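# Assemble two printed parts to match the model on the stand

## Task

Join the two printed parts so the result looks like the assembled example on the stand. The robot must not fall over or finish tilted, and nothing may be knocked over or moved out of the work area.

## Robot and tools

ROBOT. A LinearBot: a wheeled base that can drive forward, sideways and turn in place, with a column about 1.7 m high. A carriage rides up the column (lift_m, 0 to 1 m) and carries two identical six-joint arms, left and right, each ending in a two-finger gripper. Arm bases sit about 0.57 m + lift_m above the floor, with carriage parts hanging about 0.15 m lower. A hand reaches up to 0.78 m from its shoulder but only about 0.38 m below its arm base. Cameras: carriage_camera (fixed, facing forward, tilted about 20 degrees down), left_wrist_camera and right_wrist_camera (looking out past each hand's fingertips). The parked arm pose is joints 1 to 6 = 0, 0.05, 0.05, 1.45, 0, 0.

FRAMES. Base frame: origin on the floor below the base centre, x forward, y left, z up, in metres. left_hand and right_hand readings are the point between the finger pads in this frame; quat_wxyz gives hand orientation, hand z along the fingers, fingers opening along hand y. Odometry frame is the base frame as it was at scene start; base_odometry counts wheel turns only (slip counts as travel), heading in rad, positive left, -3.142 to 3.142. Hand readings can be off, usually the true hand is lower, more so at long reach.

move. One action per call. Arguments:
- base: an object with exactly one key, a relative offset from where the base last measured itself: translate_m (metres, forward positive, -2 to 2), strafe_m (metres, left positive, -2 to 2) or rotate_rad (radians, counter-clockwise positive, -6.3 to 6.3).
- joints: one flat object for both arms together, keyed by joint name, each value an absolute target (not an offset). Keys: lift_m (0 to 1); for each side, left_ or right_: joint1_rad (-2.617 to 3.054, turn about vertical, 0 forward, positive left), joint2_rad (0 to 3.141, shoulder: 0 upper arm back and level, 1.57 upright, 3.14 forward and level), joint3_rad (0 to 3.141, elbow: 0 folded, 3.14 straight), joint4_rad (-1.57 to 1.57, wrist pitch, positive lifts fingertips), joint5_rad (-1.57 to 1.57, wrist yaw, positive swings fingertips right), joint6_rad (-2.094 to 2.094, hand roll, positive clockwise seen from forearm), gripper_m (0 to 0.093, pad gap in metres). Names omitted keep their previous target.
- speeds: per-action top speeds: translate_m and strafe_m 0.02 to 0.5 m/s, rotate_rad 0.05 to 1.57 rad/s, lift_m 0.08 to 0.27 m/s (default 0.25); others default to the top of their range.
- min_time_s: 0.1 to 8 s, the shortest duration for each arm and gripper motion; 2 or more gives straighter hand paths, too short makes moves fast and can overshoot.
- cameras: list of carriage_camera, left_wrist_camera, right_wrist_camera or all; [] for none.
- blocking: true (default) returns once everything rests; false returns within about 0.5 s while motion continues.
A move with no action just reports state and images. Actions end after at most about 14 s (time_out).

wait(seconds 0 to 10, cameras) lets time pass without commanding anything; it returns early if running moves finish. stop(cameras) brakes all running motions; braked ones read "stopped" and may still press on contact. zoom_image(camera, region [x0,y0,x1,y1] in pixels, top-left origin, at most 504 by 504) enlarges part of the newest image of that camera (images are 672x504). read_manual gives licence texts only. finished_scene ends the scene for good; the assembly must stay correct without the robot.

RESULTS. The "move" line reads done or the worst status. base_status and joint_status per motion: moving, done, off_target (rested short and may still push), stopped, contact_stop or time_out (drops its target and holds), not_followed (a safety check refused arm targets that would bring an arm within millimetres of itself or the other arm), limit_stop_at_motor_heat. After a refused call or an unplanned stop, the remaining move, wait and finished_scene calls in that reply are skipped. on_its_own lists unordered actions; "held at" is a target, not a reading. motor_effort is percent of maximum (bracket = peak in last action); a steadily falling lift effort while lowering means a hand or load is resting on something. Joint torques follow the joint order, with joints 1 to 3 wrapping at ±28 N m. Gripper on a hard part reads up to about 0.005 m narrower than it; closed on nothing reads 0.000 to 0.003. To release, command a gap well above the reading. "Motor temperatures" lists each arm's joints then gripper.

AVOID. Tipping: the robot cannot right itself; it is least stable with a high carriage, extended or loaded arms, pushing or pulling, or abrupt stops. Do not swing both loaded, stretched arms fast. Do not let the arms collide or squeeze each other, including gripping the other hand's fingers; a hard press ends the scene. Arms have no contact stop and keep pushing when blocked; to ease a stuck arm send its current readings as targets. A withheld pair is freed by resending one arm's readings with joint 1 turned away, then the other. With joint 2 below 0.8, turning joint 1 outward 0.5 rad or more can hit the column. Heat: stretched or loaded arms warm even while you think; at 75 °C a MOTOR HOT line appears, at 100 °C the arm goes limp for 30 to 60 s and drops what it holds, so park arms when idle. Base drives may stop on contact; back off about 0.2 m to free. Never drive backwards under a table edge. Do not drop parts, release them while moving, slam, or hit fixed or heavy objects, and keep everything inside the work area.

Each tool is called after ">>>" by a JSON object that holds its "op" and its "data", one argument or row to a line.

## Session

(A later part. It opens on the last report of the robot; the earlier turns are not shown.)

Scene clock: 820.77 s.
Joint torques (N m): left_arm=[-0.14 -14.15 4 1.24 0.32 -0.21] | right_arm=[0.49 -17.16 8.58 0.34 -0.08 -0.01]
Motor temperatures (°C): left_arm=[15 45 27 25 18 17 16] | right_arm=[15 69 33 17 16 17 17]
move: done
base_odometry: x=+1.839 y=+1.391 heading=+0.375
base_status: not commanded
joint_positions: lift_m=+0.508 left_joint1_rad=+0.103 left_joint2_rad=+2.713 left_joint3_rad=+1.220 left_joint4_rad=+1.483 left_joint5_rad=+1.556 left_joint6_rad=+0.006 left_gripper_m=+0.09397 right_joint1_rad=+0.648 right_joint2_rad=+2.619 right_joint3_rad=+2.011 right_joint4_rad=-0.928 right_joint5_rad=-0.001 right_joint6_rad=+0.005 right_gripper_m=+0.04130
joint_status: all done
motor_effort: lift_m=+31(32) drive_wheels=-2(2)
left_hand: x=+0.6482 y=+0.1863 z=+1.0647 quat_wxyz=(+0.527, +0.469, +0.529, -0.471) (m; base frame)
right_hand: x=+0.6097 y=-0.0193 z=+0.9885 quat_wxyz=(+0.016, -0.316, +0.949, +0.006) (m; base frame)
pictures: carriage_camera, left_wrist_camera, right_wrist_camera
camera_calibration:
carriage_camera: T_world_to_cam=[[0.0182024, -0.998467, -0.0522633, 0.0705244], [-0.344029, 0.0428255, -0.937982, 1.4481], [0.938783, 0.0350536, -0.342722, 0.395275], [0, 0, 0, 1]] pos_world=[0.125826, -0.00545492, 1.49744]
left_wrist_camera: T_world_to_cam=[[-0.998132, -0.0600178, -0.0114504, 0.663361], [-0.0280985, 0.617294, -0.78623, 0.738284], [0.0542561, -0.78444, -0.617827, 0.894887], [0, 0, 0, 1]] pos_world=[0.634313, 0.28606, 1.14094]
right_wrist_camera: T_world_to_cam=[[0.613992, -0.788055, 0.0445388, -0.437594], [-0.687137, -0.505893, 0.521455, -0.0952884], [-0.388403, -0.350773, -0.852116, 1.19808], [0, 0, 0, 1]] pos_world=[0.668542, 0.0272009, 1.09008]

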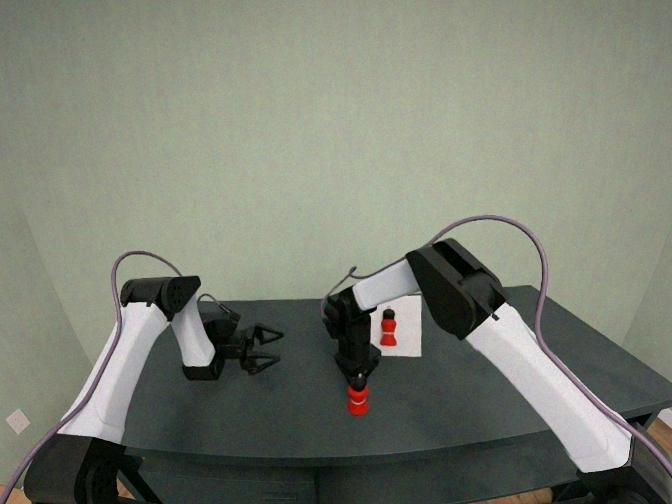

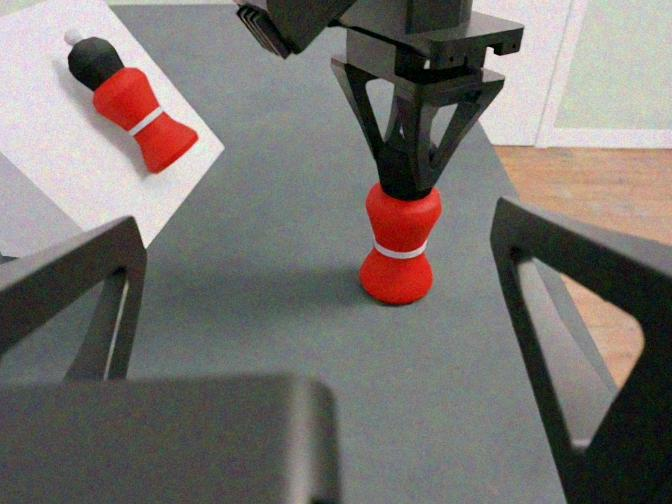

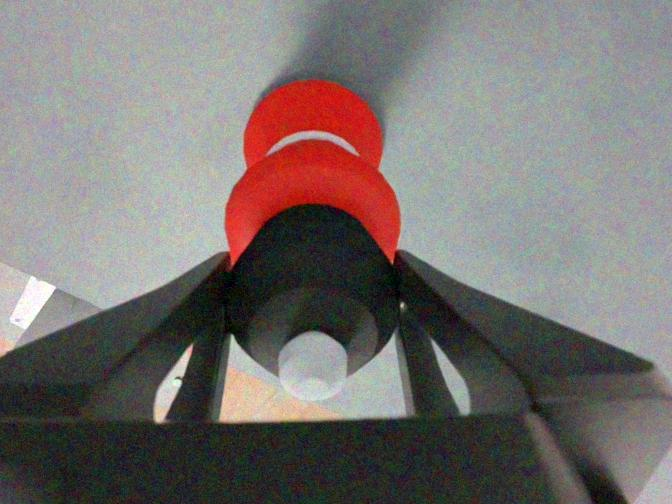

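>>> {"op": "move", "data": {
  "joints": {"lift_m": 0.502},
  "speeds": {"lift_m": 0.08}
}}

>>> {"op": "move", "data": {
  "joints": {"lift_m": 0.498},
  "speeds": {"lift_m": 0.08},
  "cameras": ["left_wrist_camera", "right_wrist_camera"]
}}

>>> {"op": "zoom_image", "data": {
  "camera": "left_wrist_camera",
  "region": [330, 30, 470, 310]
}}

>>> {"op": "zoom_image", "data": {
  "camera": "right_wrist_camera",
  "region": [210, 60, 410, 410]
}}

Scene clock: 833.27 s.
Joint torques (N m): left_arm=[-0.17 -14.04 3.93 1.22 0.29 -0.21] | right_arm=[0.51 -16.91 7.8 0.37 -0.09 -0.01]
Motor temperatures (°C): left_arm=[15 45 27 25 18 17 16] | right_arm=[15 73 34 17 16 17 17]
move: done
base_odometry: x=+1.839 y=+1.391 heading=+0.375
base_status: not commanded
joint_positions: lift_m=+0.502 left_joint1_rad=+0.103 left_joint2_rad=+2.714 left_joint3_rad=+1.221 left_joint4_rad=+1.483 left_joint5_rad=+1.557 left_joint6_rad=+0.006 left_gripper_m=+0.09397 right_joint1_rad=+0.648 right_joint2_rad=+2.617 right_joint3_rad=+2.019 right_joint4_rad=-0.933 right_joint5_rad=-0.001 right_joint6_rad=+0.005 right_gripper_m=+0.04130
joint_status: all done
motor_effort: lift_m=+29(32) drive_wheels=-2(2)
left_hand: x=+0.6481 y=+0.1863 z=+1.0585 quat_wxyz=(+0.527, +0.469, +0.529, -0.471) (m; base frame)
right_hand: x=+0.6113 y=-0.0181 z=+0.9857 quat_wxyz=(+0.019, -0.316, +0.949, +0.007) (m; base frame)
pictures: none

Scene clock: 833.70 s.
Joint torques (N m): left_arm=[-0.17 -14.39 4.04 1.23 0.3 -0.2] | right_arm=[0.49 -16.29 7.51 0.48 -0.09 -0.01]
Motor temperatures (°C): left_arm=[15 45 27 25 18 17 16] | right_arm=[15 73 34 17 16 17 17]
move: done
base_odometry: x=+1.839 y=+1.391 heading=+0.375
base_status: not commanded
joint_positions: lift_m=+0.498 left_joint1_rad=+0.103 left_joint2_rad=+2.715 left_joint3_rad=+1.220 left_joint4_rad=+1.481 left_joint5_rad=+1.557 left_joint6_rad=+0.006 left_gripper_m=+0.09397 right_joint1_rad=+0.648 right_joint2_rad=+2.611 right_joint3_rad=+2.022 right_joint4_rad=-0.943 right_joint5_rad=-0.001 right_joint6_rad=+0.005 right_gripper_m=+0.04130
joint_status: all done
motor_effort: lift_m=+28(29) drive_wheels=+0(2)
left_hand: x=+0.6476 y=+0.1863 z=+1.0539 quat_wxyz=(+0.526, +0.468, +0.530, -0.472) (m; base frame)
right_hand: x=+0.6112 y=-0.0182 z=+0.9854 quat_wxyz=(+0.018, -0.316, +0.949, +0.007) (m; base frame)
pictures: left_wrist_camera, right_wrist_camera
camera_calibration:
left_wrist_camera: T_world_to_cam=[[-0.99824, -0.0589108, -0.006866, 0.657611], [-0.0310028, 0.616991, -0.78636, 0.731868], [0.0505613, -0.784762, -0.617731, 0.890561], [0, 0, 0, 1]] pos_world=[0.634115, 0.286063, 1.13015]
right_wrist_camera: T_world_to_cam=[[0.61383, -0.788173, 0.0446653, -0.437607], [-0.689179, -0.50742, 0.517259, -0.0866831], [-0.385026, -0.348292, -0.854662, 1.19698], [0, 0, 0, 1]] pos_world=[0.669743, 0.0280019, 1.08739]

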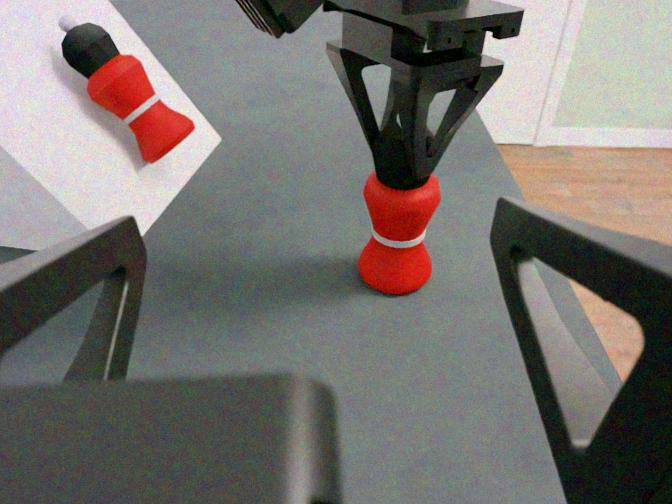

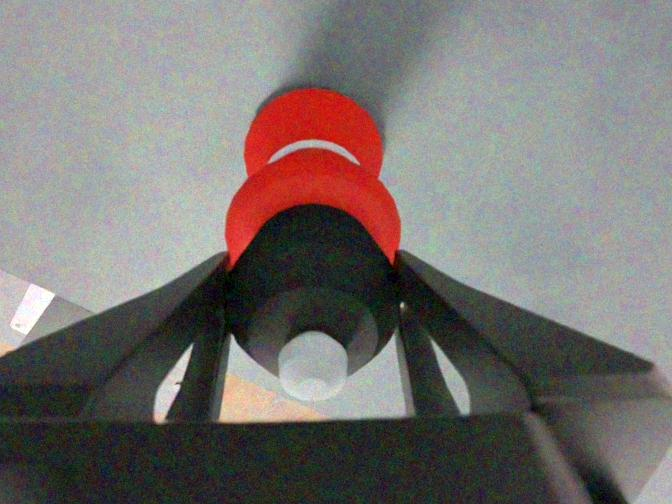

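Scaled by 1.800 from the camera's 672x504 image, which has a finer 960x720 frame.

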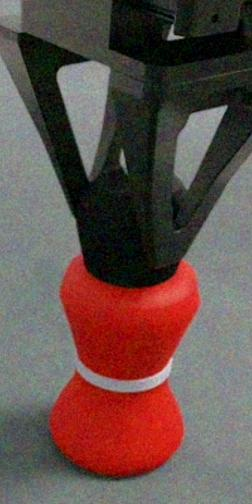

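Scaled by 1.440 from the camera's 672x504 image, which has a finer 960x720 frame.

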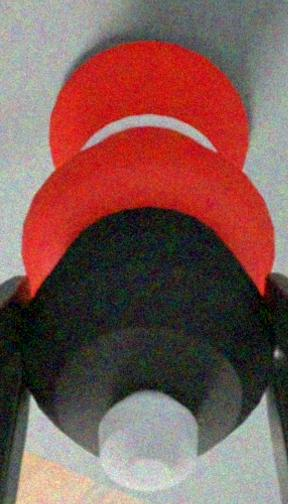

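>>> {"op": "move", "data": {
  "joints": {"lift_m": 0.491},
  "speeds": {"lift_m": 0.08},
  "cameras": ["left_wrist_camera", "right_wrist_camera"]
}}

>>> {"op": "zoom_image", "data": {
  "camera": "left_wrist_camera",
  "region": [330, 10, 470, 290]
}}

Scene clock: 853.73 s.
Joint torques (N m): left_arm=[-0.17 -14.19 4.08 1.25 0.3 -0.21] | right_arm=[0.53 -15.06 7.19 0.63 -0.07 -0.01]
Motor temperatures (°C): left_arm=[15 50 27 25 18 17 16] | right_arm=[15 70 34 17 16 17 17]
move: done
base_odometry: x=+1.839 y=+1.391 heading=+0.375
base_status: not commanded
joint_positions: lift_m=+0.491 left_joint1_rad=+0.103 left_joint2_rad=+2.716 left_joint3_rad=+1.220 left_joint4_rad=+1.481 left_joint5_rad=+1.558 left_joint6_rad=+0.006 left_gripper_m=+0.09397 right_joint1_rad=+0.648 right_joint2_rad=+2.599 right_joint3_rad=+2.027 right_joint4_rad=-0.959 right_joint5_rad=-0.001 right_joint6_rad=+0.005 right_gripper_m=+0.04130
joint_status: all done
motor_effort: lift_m=+28(31) drive_wheels=+0(2)
left_hand: x=+0.6476 y=+0.1863 z=+1.0468 quat_wxyz=(+0.526, +0.468, +0.530, -0.473) (m; base frame)
right_hand: x=+0.6112 y=-0.0182 z=+0.9850 quat_wxyz=(+0.019, -0.316, +0.949, +0.007) (m; base frame)
pictures: left_wrist_camera, right_wrist_camera
camera_calibration:
left_wrist_camera: T_world_to_cam=[[-0.998262, -0.0585769, -0.00647433, 0.657042], [-0.0311016, 0.616948, -0.786389, 0.726472], [0.0500586, -0.784821, -0.617698, 0.886536], [0, 0, 0, 1]] pos_world=[0.634116, 0.286064, 1.12315]
right_wrist_camera: T_world_to_cam=[[0.613838, -0.78817, 0.0446299, -0.437512], [-0.689453, -0.507703, 0.516616, -0.085774], [-0.384522, -0.347888, -0.855054, 1.1966], [0, 0, 0, 1]] pos_world=[0.669543, 0.027902, 1.08699]

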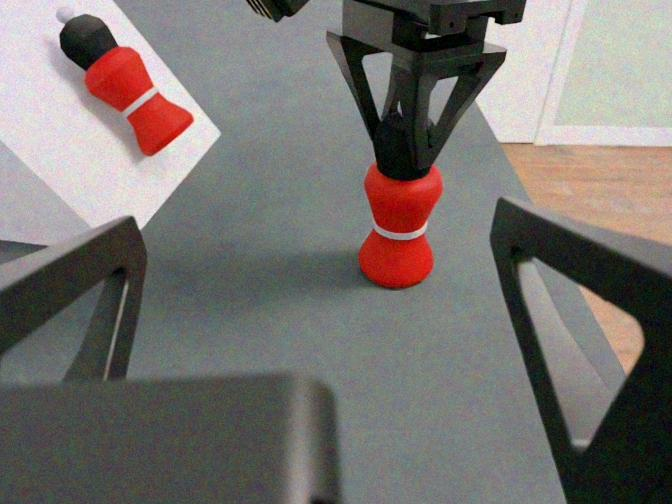

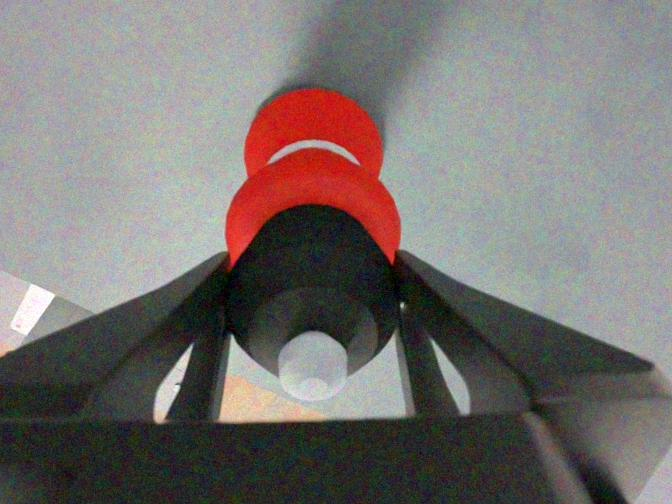

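Scaled by 1.800 from the camera's 672x504 image, which has a finer 960x720 frame.

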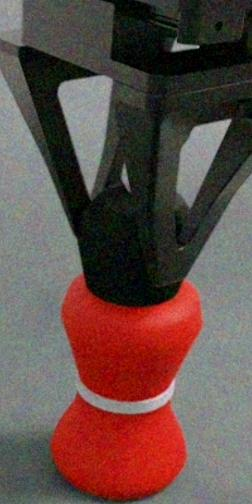

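>>> {"op": "zoom_image", "data": {
  "camera": "left_wrist_camera",
  "region": [40, 0, 220, 170]
}}

>>> {"op": "zoom_image", "data": {
  "camera": "left_wrist_camera",
  "region": [350, 110, 450, 210]
}}

Scaled by 2.800 from the camera's 672x504 image, which has a finer 960x720 frame.

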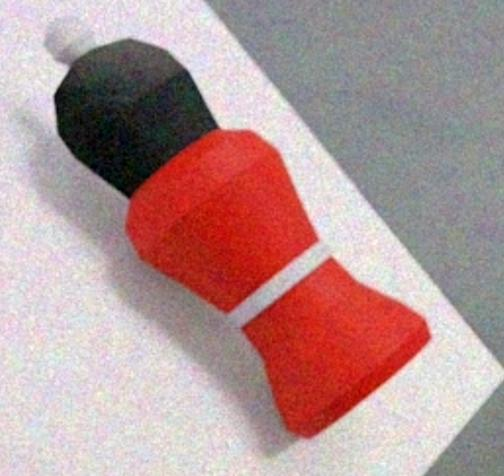

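Scaled by 5.040 from the camera's 672x504 image, which has a finer 960x720 frame.

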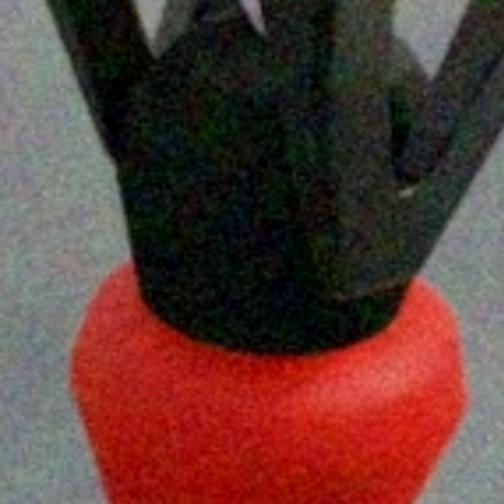

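>>> {"op": "move", "data": {
  "joints": {"lift_m": 0.503},
  "speeds": {"lift_m": 0.08}
}}

>>> {"op": "move", "data": {
  "joints": {"right_gripper_m": 0.06},
  "min_time_s": 2,
  "cameras": ["left_wrist_camera", "right_wrist_camera"]
}}

>>> {"op": "zoom_image", "data": {
  "camera": "left_wrist_camera",
  "region": [330, 10, 470, 290]
}}

Scene clock: 926.40 s.
Joint torques (N m): left_arm=[-0.18 -14.19 4 1.27 0.28 -0.2] | right_arm=[0.5 -16.39 7.16 0.46 -0.09 -0.01]
Motor temperatures (°C): left_arm=[15 56 26 26 18 17 16] | right_arm=[15 72 32 18 16 17 17]
move: done
base_odometry: x=+1.839 y=+1.391 heading=+0.375
base_status: not commanded
joint_positions: lift_m=+0.503 left_joint1_rad=+0.103 left_joint2_rad=+2.716 left_joint3_rad=+1.220 left_joint4_rad=+1.483 left_joint5_rad=+1.558 left_joint6_rad=+0.006 left_gripper_m=+0.09397 right_joint1_rad=+0.648 right_joint2_rad=+2.611 right_joint3_rad=+2.027 right_joint4_rad=-0.942 right_joint5_rad=-0.001 right_joint6_rad=+0.005 right_gripper_m=+0.04130
joint_status: all done
motor_effort: lift_m=+35(40) drive_wheels=+0(0)
left_hand: x=+0.6475 y=+0.1863 z=+1.0583 quat_wxyz=(+0.526, +0.468, +0.530, -0.472) (m; base frame)
right_hand: x=+0.6125 y=-0.0172 z=+0.9906 quat_wxyz=(+0.021, -0.316, +0.949, +0.008) (m; base frame)
pictures: none

Scene clock: 928.70 s.
Joint torques (N m): left_arm=[-0.18 -14.32 4.04 1.23 0.29 -0.22] | right_arm=[0.51 -16.39 7.17 0.45 -0.08 -0.01]
Motor temperatures (°C): left_arm=[15 56 26 26 18 17 16] | right_arm=[15 72 32 18 16 17 17]
move: done
base_odometry: x=+1.839 y=+1.391 heading=+0.375
base_status: not commanded
joint_positions: lift_m=+0.503 left_joint1_rad=+0.103 left_joint2_rad=+2.716 left_joint3_rad=+1.220 left_joint4_rad=+1.483 left_joint5_rad=+1.558 left_joint6_rad=+0.006 left_gripper_m=+0.09397 right_joint1_rad=+0.648 right_joint2_rad=+2.611 right_joint3_rad=+2.027 right_joint4_rad=-0.940 right_joint5_rad=-0.001 right_joint6_rad=+0.005 right_gripper_m=+0.05988
joint_status: all done
motor_effort: lift_m=+35(35) drive_wheels=+0(0)
left_hand: x=+0.6475 y=+0.1863 z=+1.0583 quat_wxyz=(+0.526, +0.468, +0.530, -0.472) (m; base frame)
right_hand: x=+0.6128 y=-0.0170 z=+0.9906 quat_wxyz=(+0.021, -0.316, +0.949, +0.008) (m; base frame)
pictures: left_wrist_camera, right_wrist_camera
camera_calibration:
left_wrist_camera: T_world_to_cam=[[-0.998278, -0.0581502, -0.00767148, 0.658264], [-0.0299013, 0.617061, -0.786347, 0.734668], [0.05046, -0.784764, -0.617737, 0.893418], [0, 0, 0, 1]] pos_world=[0.634016, 0.286065, 1.13465]
right_wrist_camera: T_world_to_cam=[[0.613619, -0.788334, 0.0447459, -0.437782], [-0.691845, -0.509473, 0.511653, -0.0805152], [-0.380556, -0.344917, -0.858026, 1.20302], [0, 0, 0, 1]] pos_world=[0.670744, 0.0288031, 1.09301]

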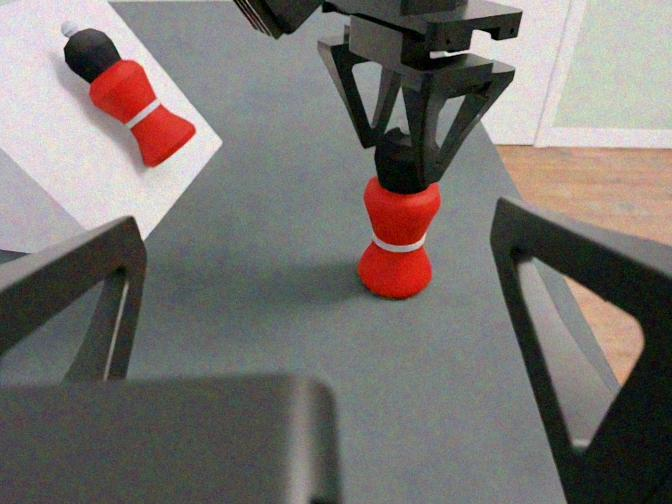

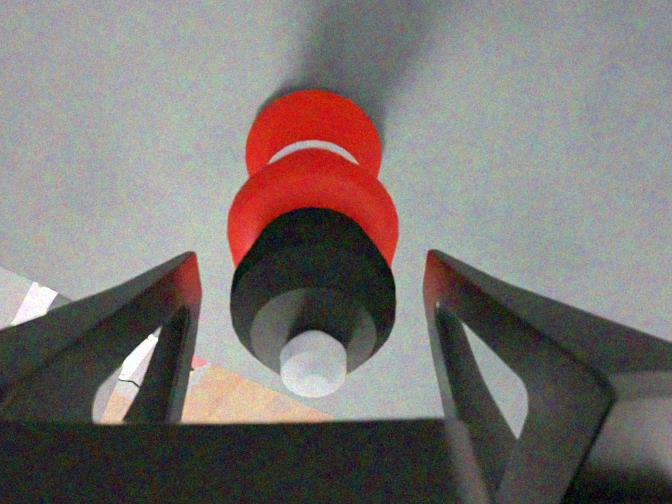

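Scaled by 1.800 from the camera's 672x504 image, which has a finer 960x720 frame.

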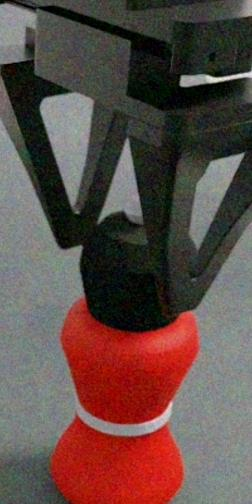

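>>> {"op": "move", "data": {
  "joints": {"lift_m": 0.57, "right_gripper_m": 0.08},
  "speeds": {"lift_m": 0.1},
  "cameras": ["all"]
}}

>>> {"op": "zoom_image", "data": {
  "camera": "left_wrist_camera",
  "region": [320, 120, 480, 370]
}}

>>> {"op": "zoom_image", "data": {
  "camera": "left_wrist_camera",
  "region": [70, 80, 250, 250]
}}

Scene clock: 940.57 s.
Joint torques (N m): left_arm=[-0.2 -14.32 4.08 1.23 0.31 -0.21] | right_arm=[0.53 -17.03 7.16 0.42 -0.09 -0.01]
Motor temperatures (°C): left_arm=[15 56 26 26 18 17 16] | right_arm=[15 70 32 17 16 17 16]
move: done
base_odometry: x=+1.839 y=+1.391 heading=+0.375
base_status: not commanded
joint_positions: lift_m=+0.570 left_joint1_rad=+0.103 left_joint2_rad=+2.716 left_joint3_rad=+1.220 left_joint4_rad=+1.484 left_joint5_rad=+1.558 left_joint6_rad=+0.006 left_gripper_m=+0.09397 right_joint1_rad=+0.648 right_joint2_rad=+2.618 right_joint3_rad=+2.027 right_joint4_rad=-0.934 right_joint5_rad=-0.001 right_joint6_rad=+0.005 right_gripper_m=+0.07985
joint_status: all done
motor_effort: lift_m=+35(43) drive_wheels=+0(0)
left_hand: x=+0.6475 y=+0.1863 z=+1.1254 quat_wxyz=(+0.526, +0.469, +0.530, -0.472) (m; base frame)
right_hand: x=+0.6130 y=-0.0168 z=+1.0548 quat_wxyz=(+0.021, -0.316, +0.949, +0.008) (m; base frame)
pictures: carriage_camera, left_wrist_camera, right_wrist_camera
camera_calibration:
carriage_camera: T_world_to_cam=[[0.0182024, -0.998467, -0.0522633, 0.0737491], [-0.344029, 0.0428255, -0.937982, 1.50597], [0.938783, 0.0350536, -0.342722, 0.416421], [0, 0, 0, 1]] pos_world=[0.125826, -0.00545492, 1.55914]
left_wrist_camera: T_world_to_cam=[[-0.99827, -0.0581382, -0.0088133, 0.660041], [-0.029001, 0.617162, -0.786302, 0.786773], [0.0511534, -0.784685, -0.61778, 0.934461], [0, 0, 0, 1]] pos_world=[0.633916, 0.286065, 1.20175]
right_wrist_camera: T_world_to_cam=[[0.613619, -0.788334, 0.0447459, -0.44062], [-0.691845, -0.509473, 0.511653, -0.113123], [-0.380556, -0.344917, -0.858026, 1.25825], [0, 0, 0, 1]] pos_world=[0.670944, 0.0290031, 1.15721]

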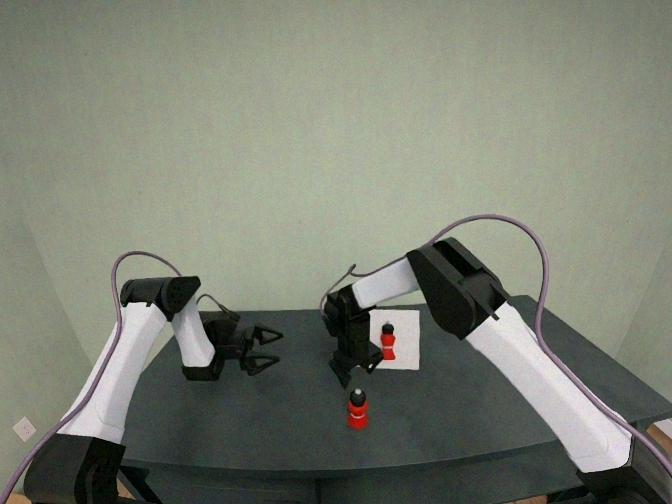

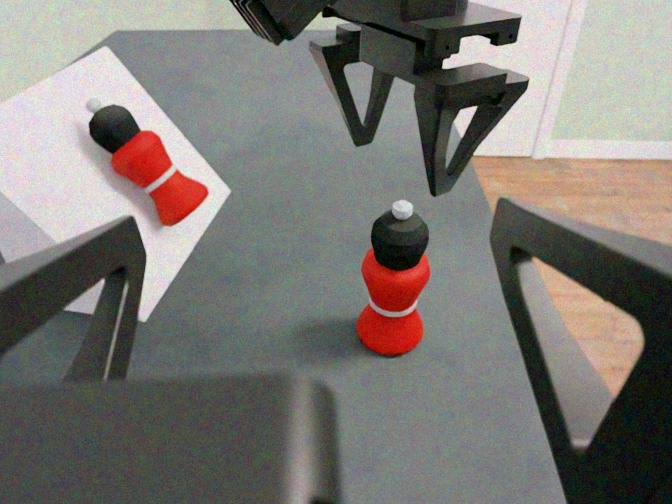

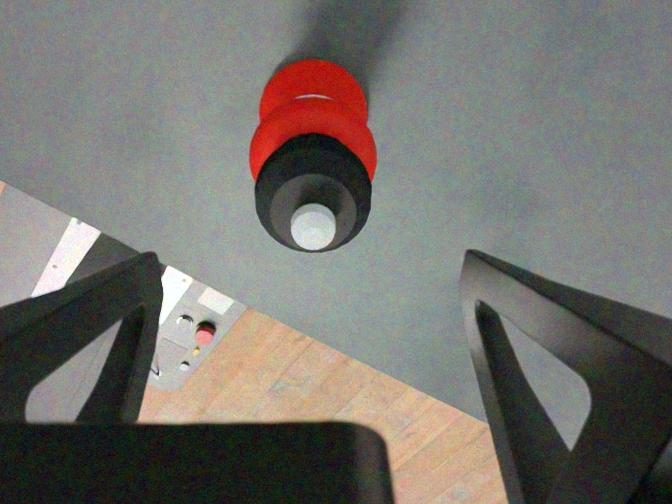

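Scaled by 2.016 from the camera's 672x504 image, which has a finer 960x720 frame.

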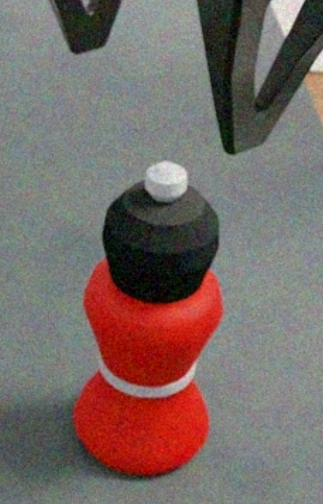

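Scaled by 2.800 from the camera's 672x504 image, which has a finer 960x720 frame.

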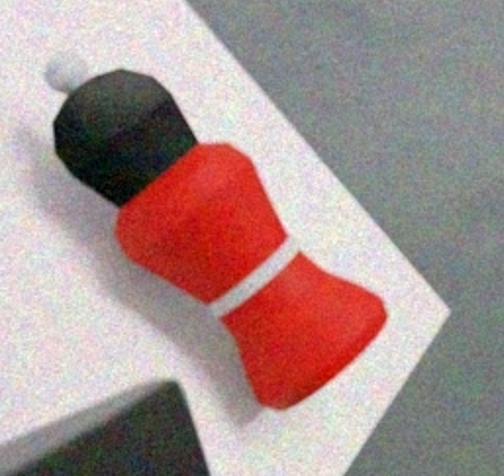

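>>> {"op": "zoom_image", "data": {
  "camera": "left_wrist_camera",
  "region": [350, 190, 450, 290]
}}

>>> {"op": "zoom_image", "data": {
  "camera": "carriage_camera",
  "region": [325, 310, 425, 440]
}}

>>> {"op": "zoom_image", "data": {
  "camera": "right_wrist_camera",
  "region": [230, 40, 390, 270]
}}

Scaled by 5.040 from the camera's 672x504 image, which has a finer 960x720 frame.

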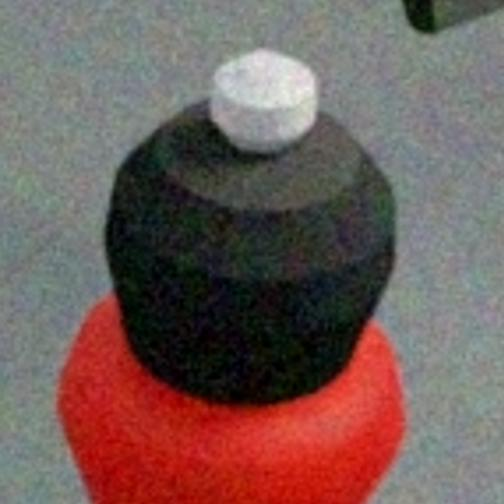

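Scaled by 3.877 from the camera's 672x504 image, which has a finer 960x720 frame.

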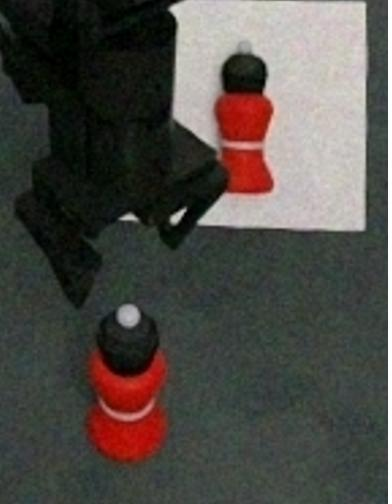

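Scaled by 2.191 from the camera's 672x504 image, which has a finer 960x720 frame.

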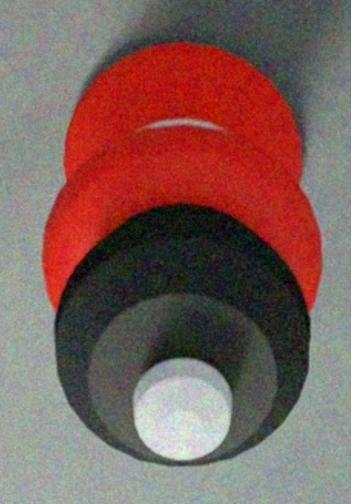

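>>> {"op": "move", "data": {
  "joints": {"right_joint1_rad": 0.05, "right_joint2_rad": 2.4},
  "min_time_s": 2
}}

>>> {"op": "move", "data": {
  "joints": {"right_joint1_rad": 0.0, "right_joint2_rad": 0.06, "right_joint3_rad": 0.06, "right_joint4_rad": 1.45},
  "min_time_s": 3
}}

>>> {"op": "move", "data": {
  "joints": {"lift_m": 0.45},
  "cameras": ["left_wrist_camera", "carriage_camera"]
}}

>>> {"op": "zoom_image", "data": {
  "camera": "left_wrist_camera",
  "region": [330, 30, 470, 230]
}}

Scene clock: 1021.90 s.
Joint torques (N m): left_arm=[-0.16 -14.28 4.04 1.22 0.29 -0.21] | right_arm=[0.02 -20.79 7.8 0.74 -0.09 -0.01]
Motor temperatures (°C): left_arm=[15 58 26 26 18 17 16] | right_arm=[15 74 32 17 16 17 15]
move: done
base_odometry: x=+1.839 y=+1.391 heading=+0.375
base_status: not commanded
joint_positions: lift_m=+0.570 left_joint1_rad=+0.103 left_joint2_rad=+2.716 left_joint3_rad=+1.220 left_joint4_rad=+1.484 left_joint5_rad=+1.558 left_joint6_rad=+0.006 left_gripper_m=+0.09397 right_joint1_rad=+0.051 right_joint2_rad=+2.439 right_joint3_rad=+2.027 right_joint4_rad=-0.933 right_joint5_rad=-0.001 right_joint6_rad=+0.005 right_gripper_m=+0.07985
joint_status: all done
motor_effort: lift_m=+35(35) drive_wheels=-2(2)
left_hand: x=+0.6475 y=+0.1863 z=+1.1254 quat_wxyz=(+0.526, +0.469, +0.530, -0.472) (m; base frame)
right_hand: x=+0.7417 y=-0.2897 z=+1.1427 quat_wxyz=(+0.112, -0.023, +0.993, +0.004) (m; base frame)
pictures: none

Scene clock: 1025.27 s.
Joint torques (N m): left_arm=[-0.16 -14.27 4.01 1.22 0.29 -0.21] | right_arm=[-0.32 3.75 5.38 -0.13 -0.09 0]
Motor temperatures (°C): left_arm=[15 58 26 26 18 17 16] | right_arm=[15 74 31 18 16 17 15]
move: done
MOTOR HOT: joint 2 (shoulder) of the right arm reports 74 °C; the controller stops that arm at 100 °C. To cool a motor, set the load down, stop pushing, or move to a pose that needs little force.
base_odometry: x=+1.839 y=+1.391 heading=+0.375
base_status: not commanded
joint_positions: lift_m=+0.570 left_joint1_rad=+0.103 left_joint2_rad=+2.716 left_joint3_rad=+1.220 left_joint4_rad=+1.484 left_joint5_rad=+1.558 left_joint6_rad=+0.006 left_gripper_m=+0.09397 right_joint1_rad=+0.005 right_joint2_rad=+0.066 right_joint3_rad=+0.074 right_joint4_rad=+1.440 right_joint5_rad=-0.001 right_joint6_rad=+0.005 right_gripper_m=+0.07985
joint_status: all done
motor_effort: lift_m=+35(35) drive_wheels=-2(2)
left_hand: x=+0.6475 y=+0.1863 z=+1.1254 quat_wxyz=(+0.526, +0.469, +0.530, -0.472) (m; base frame)
right_hand: x=+0.2486 y=-0.3165 z=+1.5826 quat_wxyz=(+0.998, +0.000, +0.061, +0.005) (m; base frame)
pictures: none

Scene clock: 1026.27 s.
Joint torques (N m): left_arm=[-0.16 -14.23 3.92 1.21 0.29 -0.21] | right_arm=[-0.31 4.12 5.97 -0.16 -0.08 -0.01]
Motor temperatures (°C): left_arm=[15 58 26 26 18 17 16] | right_arm=[15 73 31 17 16 17 15]
move: done
MOTOR HOT: still on. Joint 2 (shoulder) of the right arm reports 73 °C.
base_odometry: x=+1.839 y=+1.391 heading=+0.375
base_status: not commanded
joint_positions: lift_m=+0.450 left_joint1_rad=+0.103 left_joint2_rad=+2.716 left_joint3_rad=+1.220 left_joint4_rad=+1.483 left_joint5_rad=+1.558 left_joint6_rad=+0.006 left_gripper_m=+0.09397 right_joint1_rad=+0.005 right_joint2_rad=+0.062 right_joint3_rad=+0.067 right_joint4_rad=+1.444 right_joint5_rad=-0.001 right_joint6_rad=+0.005 right_gripper_m=+0.07985
joint_status: all done
motor_effort: lift_m=+31(31) drive_wheels=-2(2)
left_hand: x=+0.6476 y=+0.1863 z=+1.0057 quat_wxyz=(+0.526, +0.468, +0.530, -0.472) (m; base frame)
right_hand: x=+0.2485 y=-0.3165 z=+1.4613 quat_wxyz=(+0.998, +0.000, +0.061, +0.005) (m; base frame)
pictures: carriage_camera, left_wrist_camera
camera_calibration:
carriage_camera: T_world_to_cam=[[0.0182024, -0.998467, -0.0522633, 0.0674931], [-0.344029, 0.0428255, -0.937982, 1.39369], [0.938783, 0.0350536, -0.342722, 0.375397], [0, 0, 0, 1]] pos_world=[0.125826, -0.00545492, 1.43944]
left_wrist_camera: T_world_to_cam=[[-0.998277, -0.0581216, -0.00803024, 0.658339], [-0.0296018, 0.617075, -0.786348, 0.693116], [0.0506591, -0.784755, -0.617732, 0.860785], [0, 0, 0, 1]] pos_world=[0.634116, 0.286065, 1.08205]

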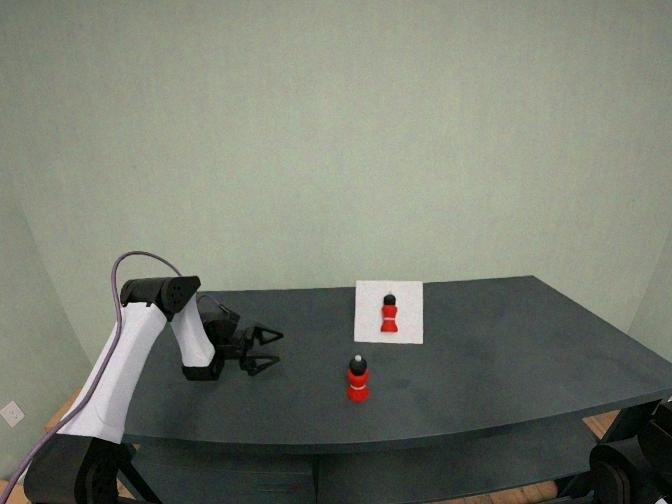

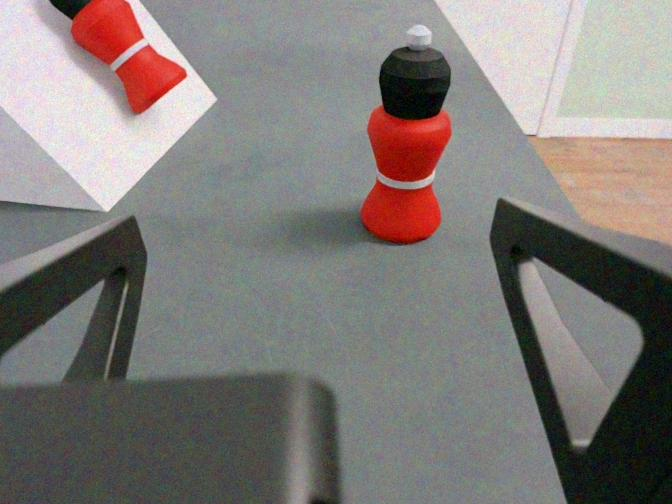

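Scaled by 2.520 from the camera's 672x504 image, which has a finer 960x720 frame.

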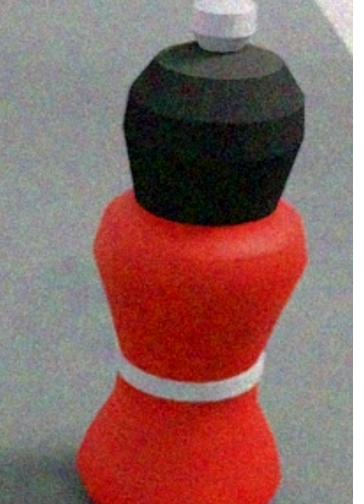

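>>> {"op": "zoom_image", "data": {
  "camera": "left_wrist_camera",
  "region": [360, 70, 460, 150]
}}

>>> {"op": "zoom_image", "data": {
  "camera": "carriage_camera",
  "region": [335, 280, 415, 410]
}}

Scaled by 5.040 from the camera's 672x504 image, which has a finer 960x720 frame.

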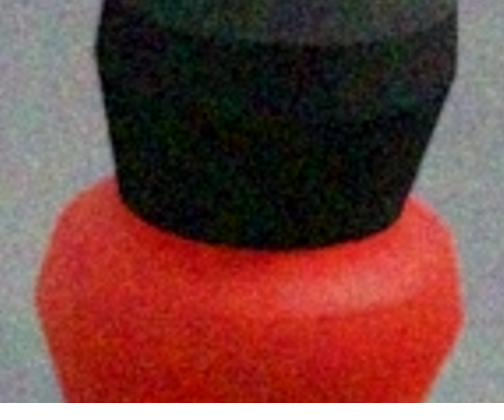

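Scaled by 3.877 from the camera's 672x504 image, which has a finer 960x720 frame.

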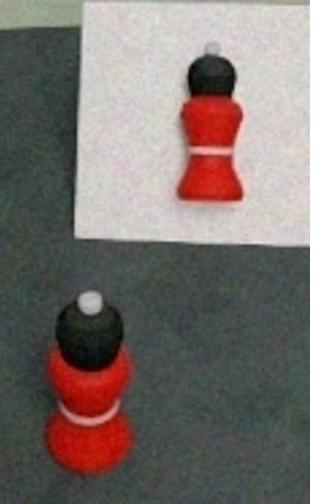

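>>> {"op": "move", "data": {
  "joints": {"lift_m": 0.40, "left_joint1_rad": -0.15, "left_joint5_rad": 1.30},
  "min_time_s": 1.5,
  "cameras": ["left_wrist_camera"]
}}

>>> {"op": "zoom_image", "data": {
  "camera": "left_wrist_camera",
  "region": [310, 0, 510, 150]
}}

Scene clock: 1079.83 s.
Joint torques (N m): left_arm=[-0.32 -14.45 4.21 1.4 0.08 -0.2] | right_arm=[-0.32 4.22 6.02 -0.18 -0.09 -0.01]
Motor temperatures (°C): left_arm=[15 58 26 26 18 17 16] | right_arm=[15 54 28 17 16 17 15]
move: done
MOTOR HOT: cleared for the motors of the right arm.
base_odometry: x=+1.839 y=+1.391 heading=+0.375
base_status: not commanded
joint_positions: lift_m=+0.400 left_joint1_rad=-0.146 left_joint2_rad=+2.716 left_joint3_rad=+1.220 left_joint4_rad=+1.481 left_joint5_rad=+1.313 left_joint6_rad=+0.006 left_gripper_m=+0.09397 right_joint1_rad=+0.005 right_joint2_rad=+0.061 right_joint3_rad=+0.067 right_joint4_rad=+1.445 right_joint5_rad=-0.001 right_joint6_rad=+0.005 right_gripper_m=+0.07985
joint_status: all done
motor_effort: lift_m=+30(35) drive_wheels=-2(2)
left_hand: x=+0.6448 y=+0.0837 z=+0.9551 quat_wxyz=(+0.524, +0.470, +0.530, -0.473) (m; base frame)
right_hand: x=+0.2481 y=-0.3165 z=+1.4112 quat_wxyz=(+0.998, +0.000, +0.060, +0.005) (m; base frame)
pictures: left_wrist_camera
camera_calibration:
left_wrist_camera: T_world_to_cam=[[-0.998477, -0.0547015, -0.00719096, 0.648202], [-0.0283088, 0.61982, -0.784234, 0.713425], [0.0473559, -0.782835, -0.620424, 0.753684], [0, 0, 0, 1]] pos_world=[0.631719, 0.183273, 1.03176]

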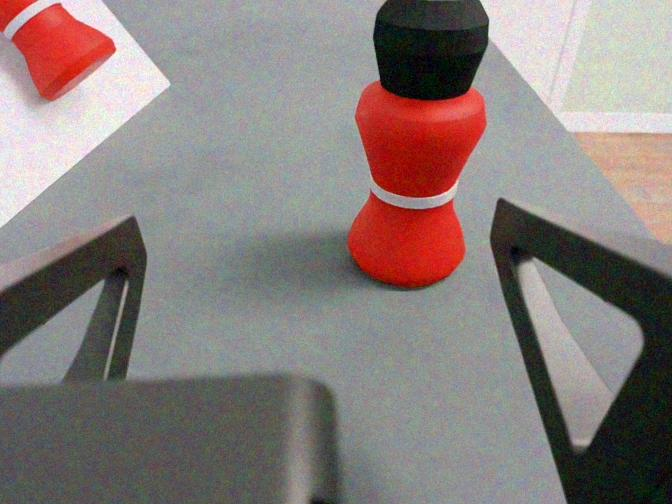

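Scaled by 2.520 from the camera's 672x504 image, which has a finer 960x720 frame.

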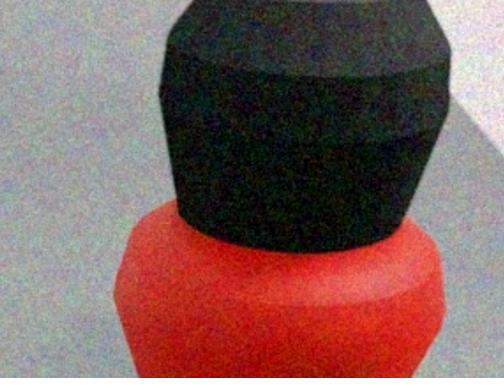

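>>> {"op": "zoom_image", "data": {
  "camera": "left_wrist_camera",
  "region": [350, 60, 490, 130]
}}

Scaled by 3.600 from the camera's 672x504 image, which has a finer 960x720 frame.

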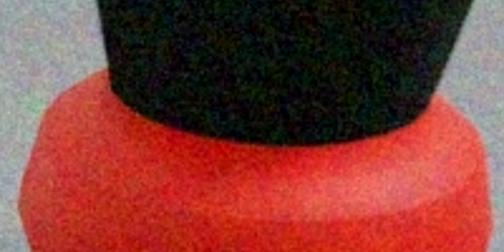

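>>> {"op": "move", "data": {
  "joints": {"left_joint1_rad": 0.4, "left_joint5_rad": 0.6},
  "min_time_s": 1.5
}}

>>> {"op": "move", "data": {
  "joints": {"left_joint1_rad": 0.0, "left_joint2_rad": 0.05, "left_joint3_rad": 0.05, "left_joint4_rad": 1.45, "left_joint5_rad": 0.0},
  "min_time_s": 2.5,
  "cameras": ["carriage_camera"]
}}

>>> {"op": "zoom_image", "data": {
  "camera": "carriage_camera",
  "region": [320, 240, 440, 390]
}}

Scene clock: 1140.87 s.
Joint torques (N m): left_arm=[0.2 -14.8 4.56 1.76 0.06 -0.22] | right_arm=[-0.31 4.21 6.01 -0.18 -0.09 -0.01]
Motor temperatures (°C): left_arm=[15 61 26 27 18 17 16] | right_arm=[15 45 27 17 16 17 14]
move: done
base_odometry: x=+1.839 y=+1.391 heading=+0.375
base_status: not commanded
joint_positions: lift_m=+0.400 left_joint1_rad=+0.399 left_joint2_rad=+2.716 left_joint3_rad=+1.220 left_joint4_rad=+1.481 left_joint5_rad=+0.613 left_joint6_rad=+0.006 left_gripper_m=+0.09398 right_joint1_rad=+0.005 right_joint2_rad=+0.061 right_joint3_rad=+0.067 right_joint4_rad=+1.445 right_joint5_rad=-0.001 right_joint6_rad=+0.005 right_gripper_m=+0.07985
joint_status: all done
motor_effort: lift_m=+30(30) drive_wheels=-2(2)
left_hand: x=+0.7674 y=+0.4403 z=+0.9537 quat_wxyz=(+0.699, +0.075, +0.707, -0.076) (m; base frame)
right_hand: x=+0.2481 y=-0.3165 z=+1.4112 quat_wxyz=(+0.998, +0.000, +0.060, +0.005) (m; base frame)
pictures: none

Scene clock: 1143.67 s.
Joint torques (N m): left_arm=[-0.46 2.99 5.81 -0.34 0.08 -0.21] | right_arm=[-0.32 4.22 6.01 -0.17 -0.09 -0.01]
Motor temperatures (°C): left_arm=[15 59 26 27 18 17 16] | right_arm=[15 45 27 17 16 17 14]
move: done
base_odometry: x=+1.839 y=+1.391 heading=+0.375
base_status: not commanded
joint_positions: lift_m=+0.400 left_joint1_rad=+0.005 left_joint2_rad=+0.058 left_joint3_rad=+0.057 left_joint4_rad=+1.462 left_joint5_rad=+0.012 left_joint6_rad=+0.006 left_gripper_m=+0.09398 right_joint1_rad=+0.005 right_joint2_rad=+0.061 right_joint3_rad=+0.067 right_joint4_rad=+1.445 right_joint5_rad=-0.001 right_joint6_rad=+0.005 right_gripper_m=+0.07985
joint_status: all done
motor_effort: lift_m=+30(30) drive_wheels=+0(2)
left_hand: x=+0.2459 y=+0.3148 z=+1.4090 quat_wxyz=(+0.998, +0.006, +0.055, +0.005) (m; base frame)
right_hand: x=+0.2481 y=-0.3165 z=+1.4112 quat_wxyz=(+0.998, +0.000, +0.060, +0.005) (m; base frame)
pictures: carriage_camera
camera_calibration:
carriage_camera: T_world_to_cam=[[0.0182024, -0.998467, -0.0522633, 0.0648852], [-0.344029, 0.0428255, -0.937982, 1.34689], [0.938783, 0.0350536, -0.342722, 0.358295], [0, 0, 0, 1]] pos_world=[0.125826, -0.00545492, 1.38954]

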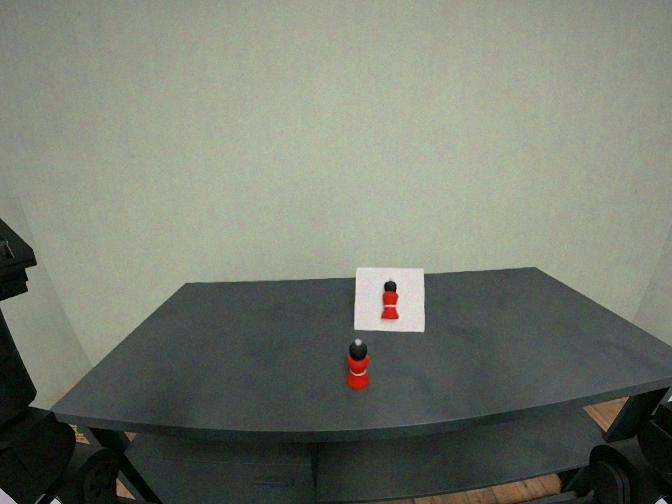

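Scaled by 3.360 from the camera's 672x504 image, which has a finer 960x720 frame.

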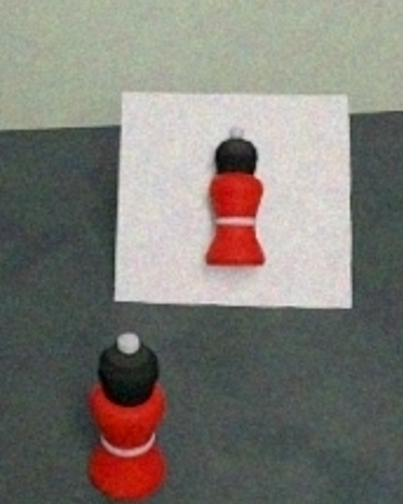

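>>> {"op": "move", "data": {
  "joints": {"lift_m": 0.0},
  "cameras": ["carriage_camera"]
}}

>>> {"op": "zoom_image", "data": {
  "camera": "carriage_camera",
  "region": [320, 140, 420, 240]
}}

Scene clock: 1152.37 s.
Joint torques (N m): left_arm=[-0.46 3.29 6.5 -0.31 0.04 -0.21] | right_arm=[-0.31 4.25 6.01 -0.18 -0.09 0]
Motor temperatures (°C): left_arm=[15 54 26 26 18 17 16] | right_arm=[15 44 27 16 16 17 14]
move: done
base_odometry: x=+1.839 y=+1.391 heading=+0.375
base_status: not commanded
joint_positions: lift_m=+0.003 left_joint1_rad=+0.005 left_joint2_rad=+0.055 left_joint3_rad=+0.049 left_joint4_rad=+1.458 left_joint5_rad=+0.011 left_joint6_rad=+0.006 left_gripper_m=+0.09398 right_joint1_rad=+0.005 right_joint2_rad=+0.061 right_joint3_rad=+0.067 right_joint4_rad=+1.445 right_joint5_rad=-0.001 right_joint6_rad=+0.005 right_gripper_m=+0.07985
joint_status: all done
joint sent to its limit — lift_m, lower limit.
motor_effort: lift_m=+30(34) drive_wheels=+0(0)
left_hand: x=+0.2479 y=+0.3151 z=+1.0097 quat_wxyz=(+0.998, +0.005, +0.059, +0.005) (m; base frame)
right_hand: x=+0.2480 y=-0.3165 z=+1.0140 quat_wxyz=(+0.998, +0.000, +0.060, +0.005) (m; base frame)
pictures: carriage_camera
camera_calibration:
carriage_camera: T_world_to_cam=[[0.0182024, -0.998467, -0.0522633, 0.0441262], [-0.344029, 0.0428255, -0.937982, 0.974322], [0.938783, 0.0350536, -0.342722, 0.222166], [0, 0, 0, 1]] pos_world=[0.125826, -0.00545492, 0.992344]

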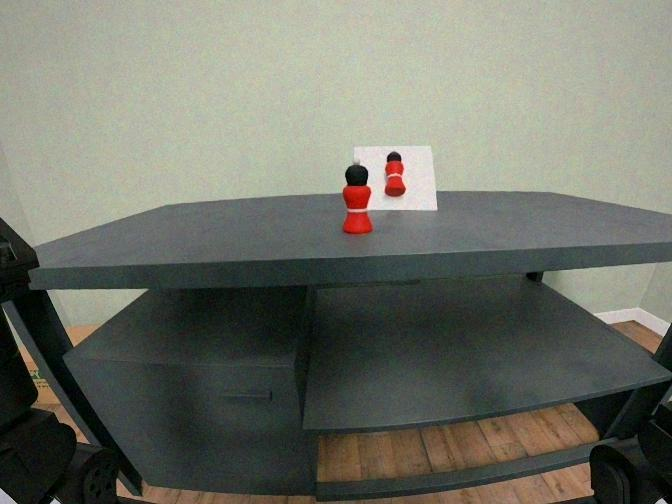

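Scaled by 5.040 from the camera's 672x504 image, which has a finer 960x720 frame.

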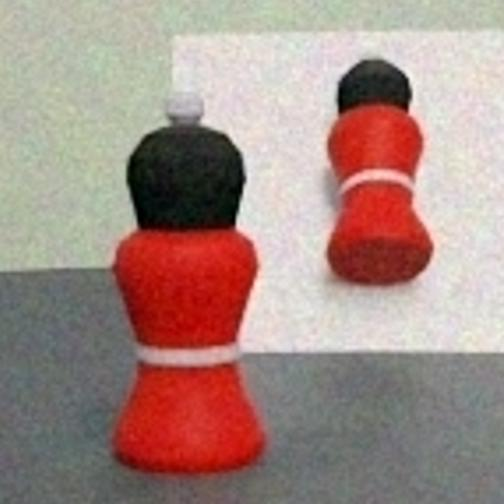

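>>> {"op": "finished_scene", "data": {
  "scene": 1
}}

The scene is finished: the task was done.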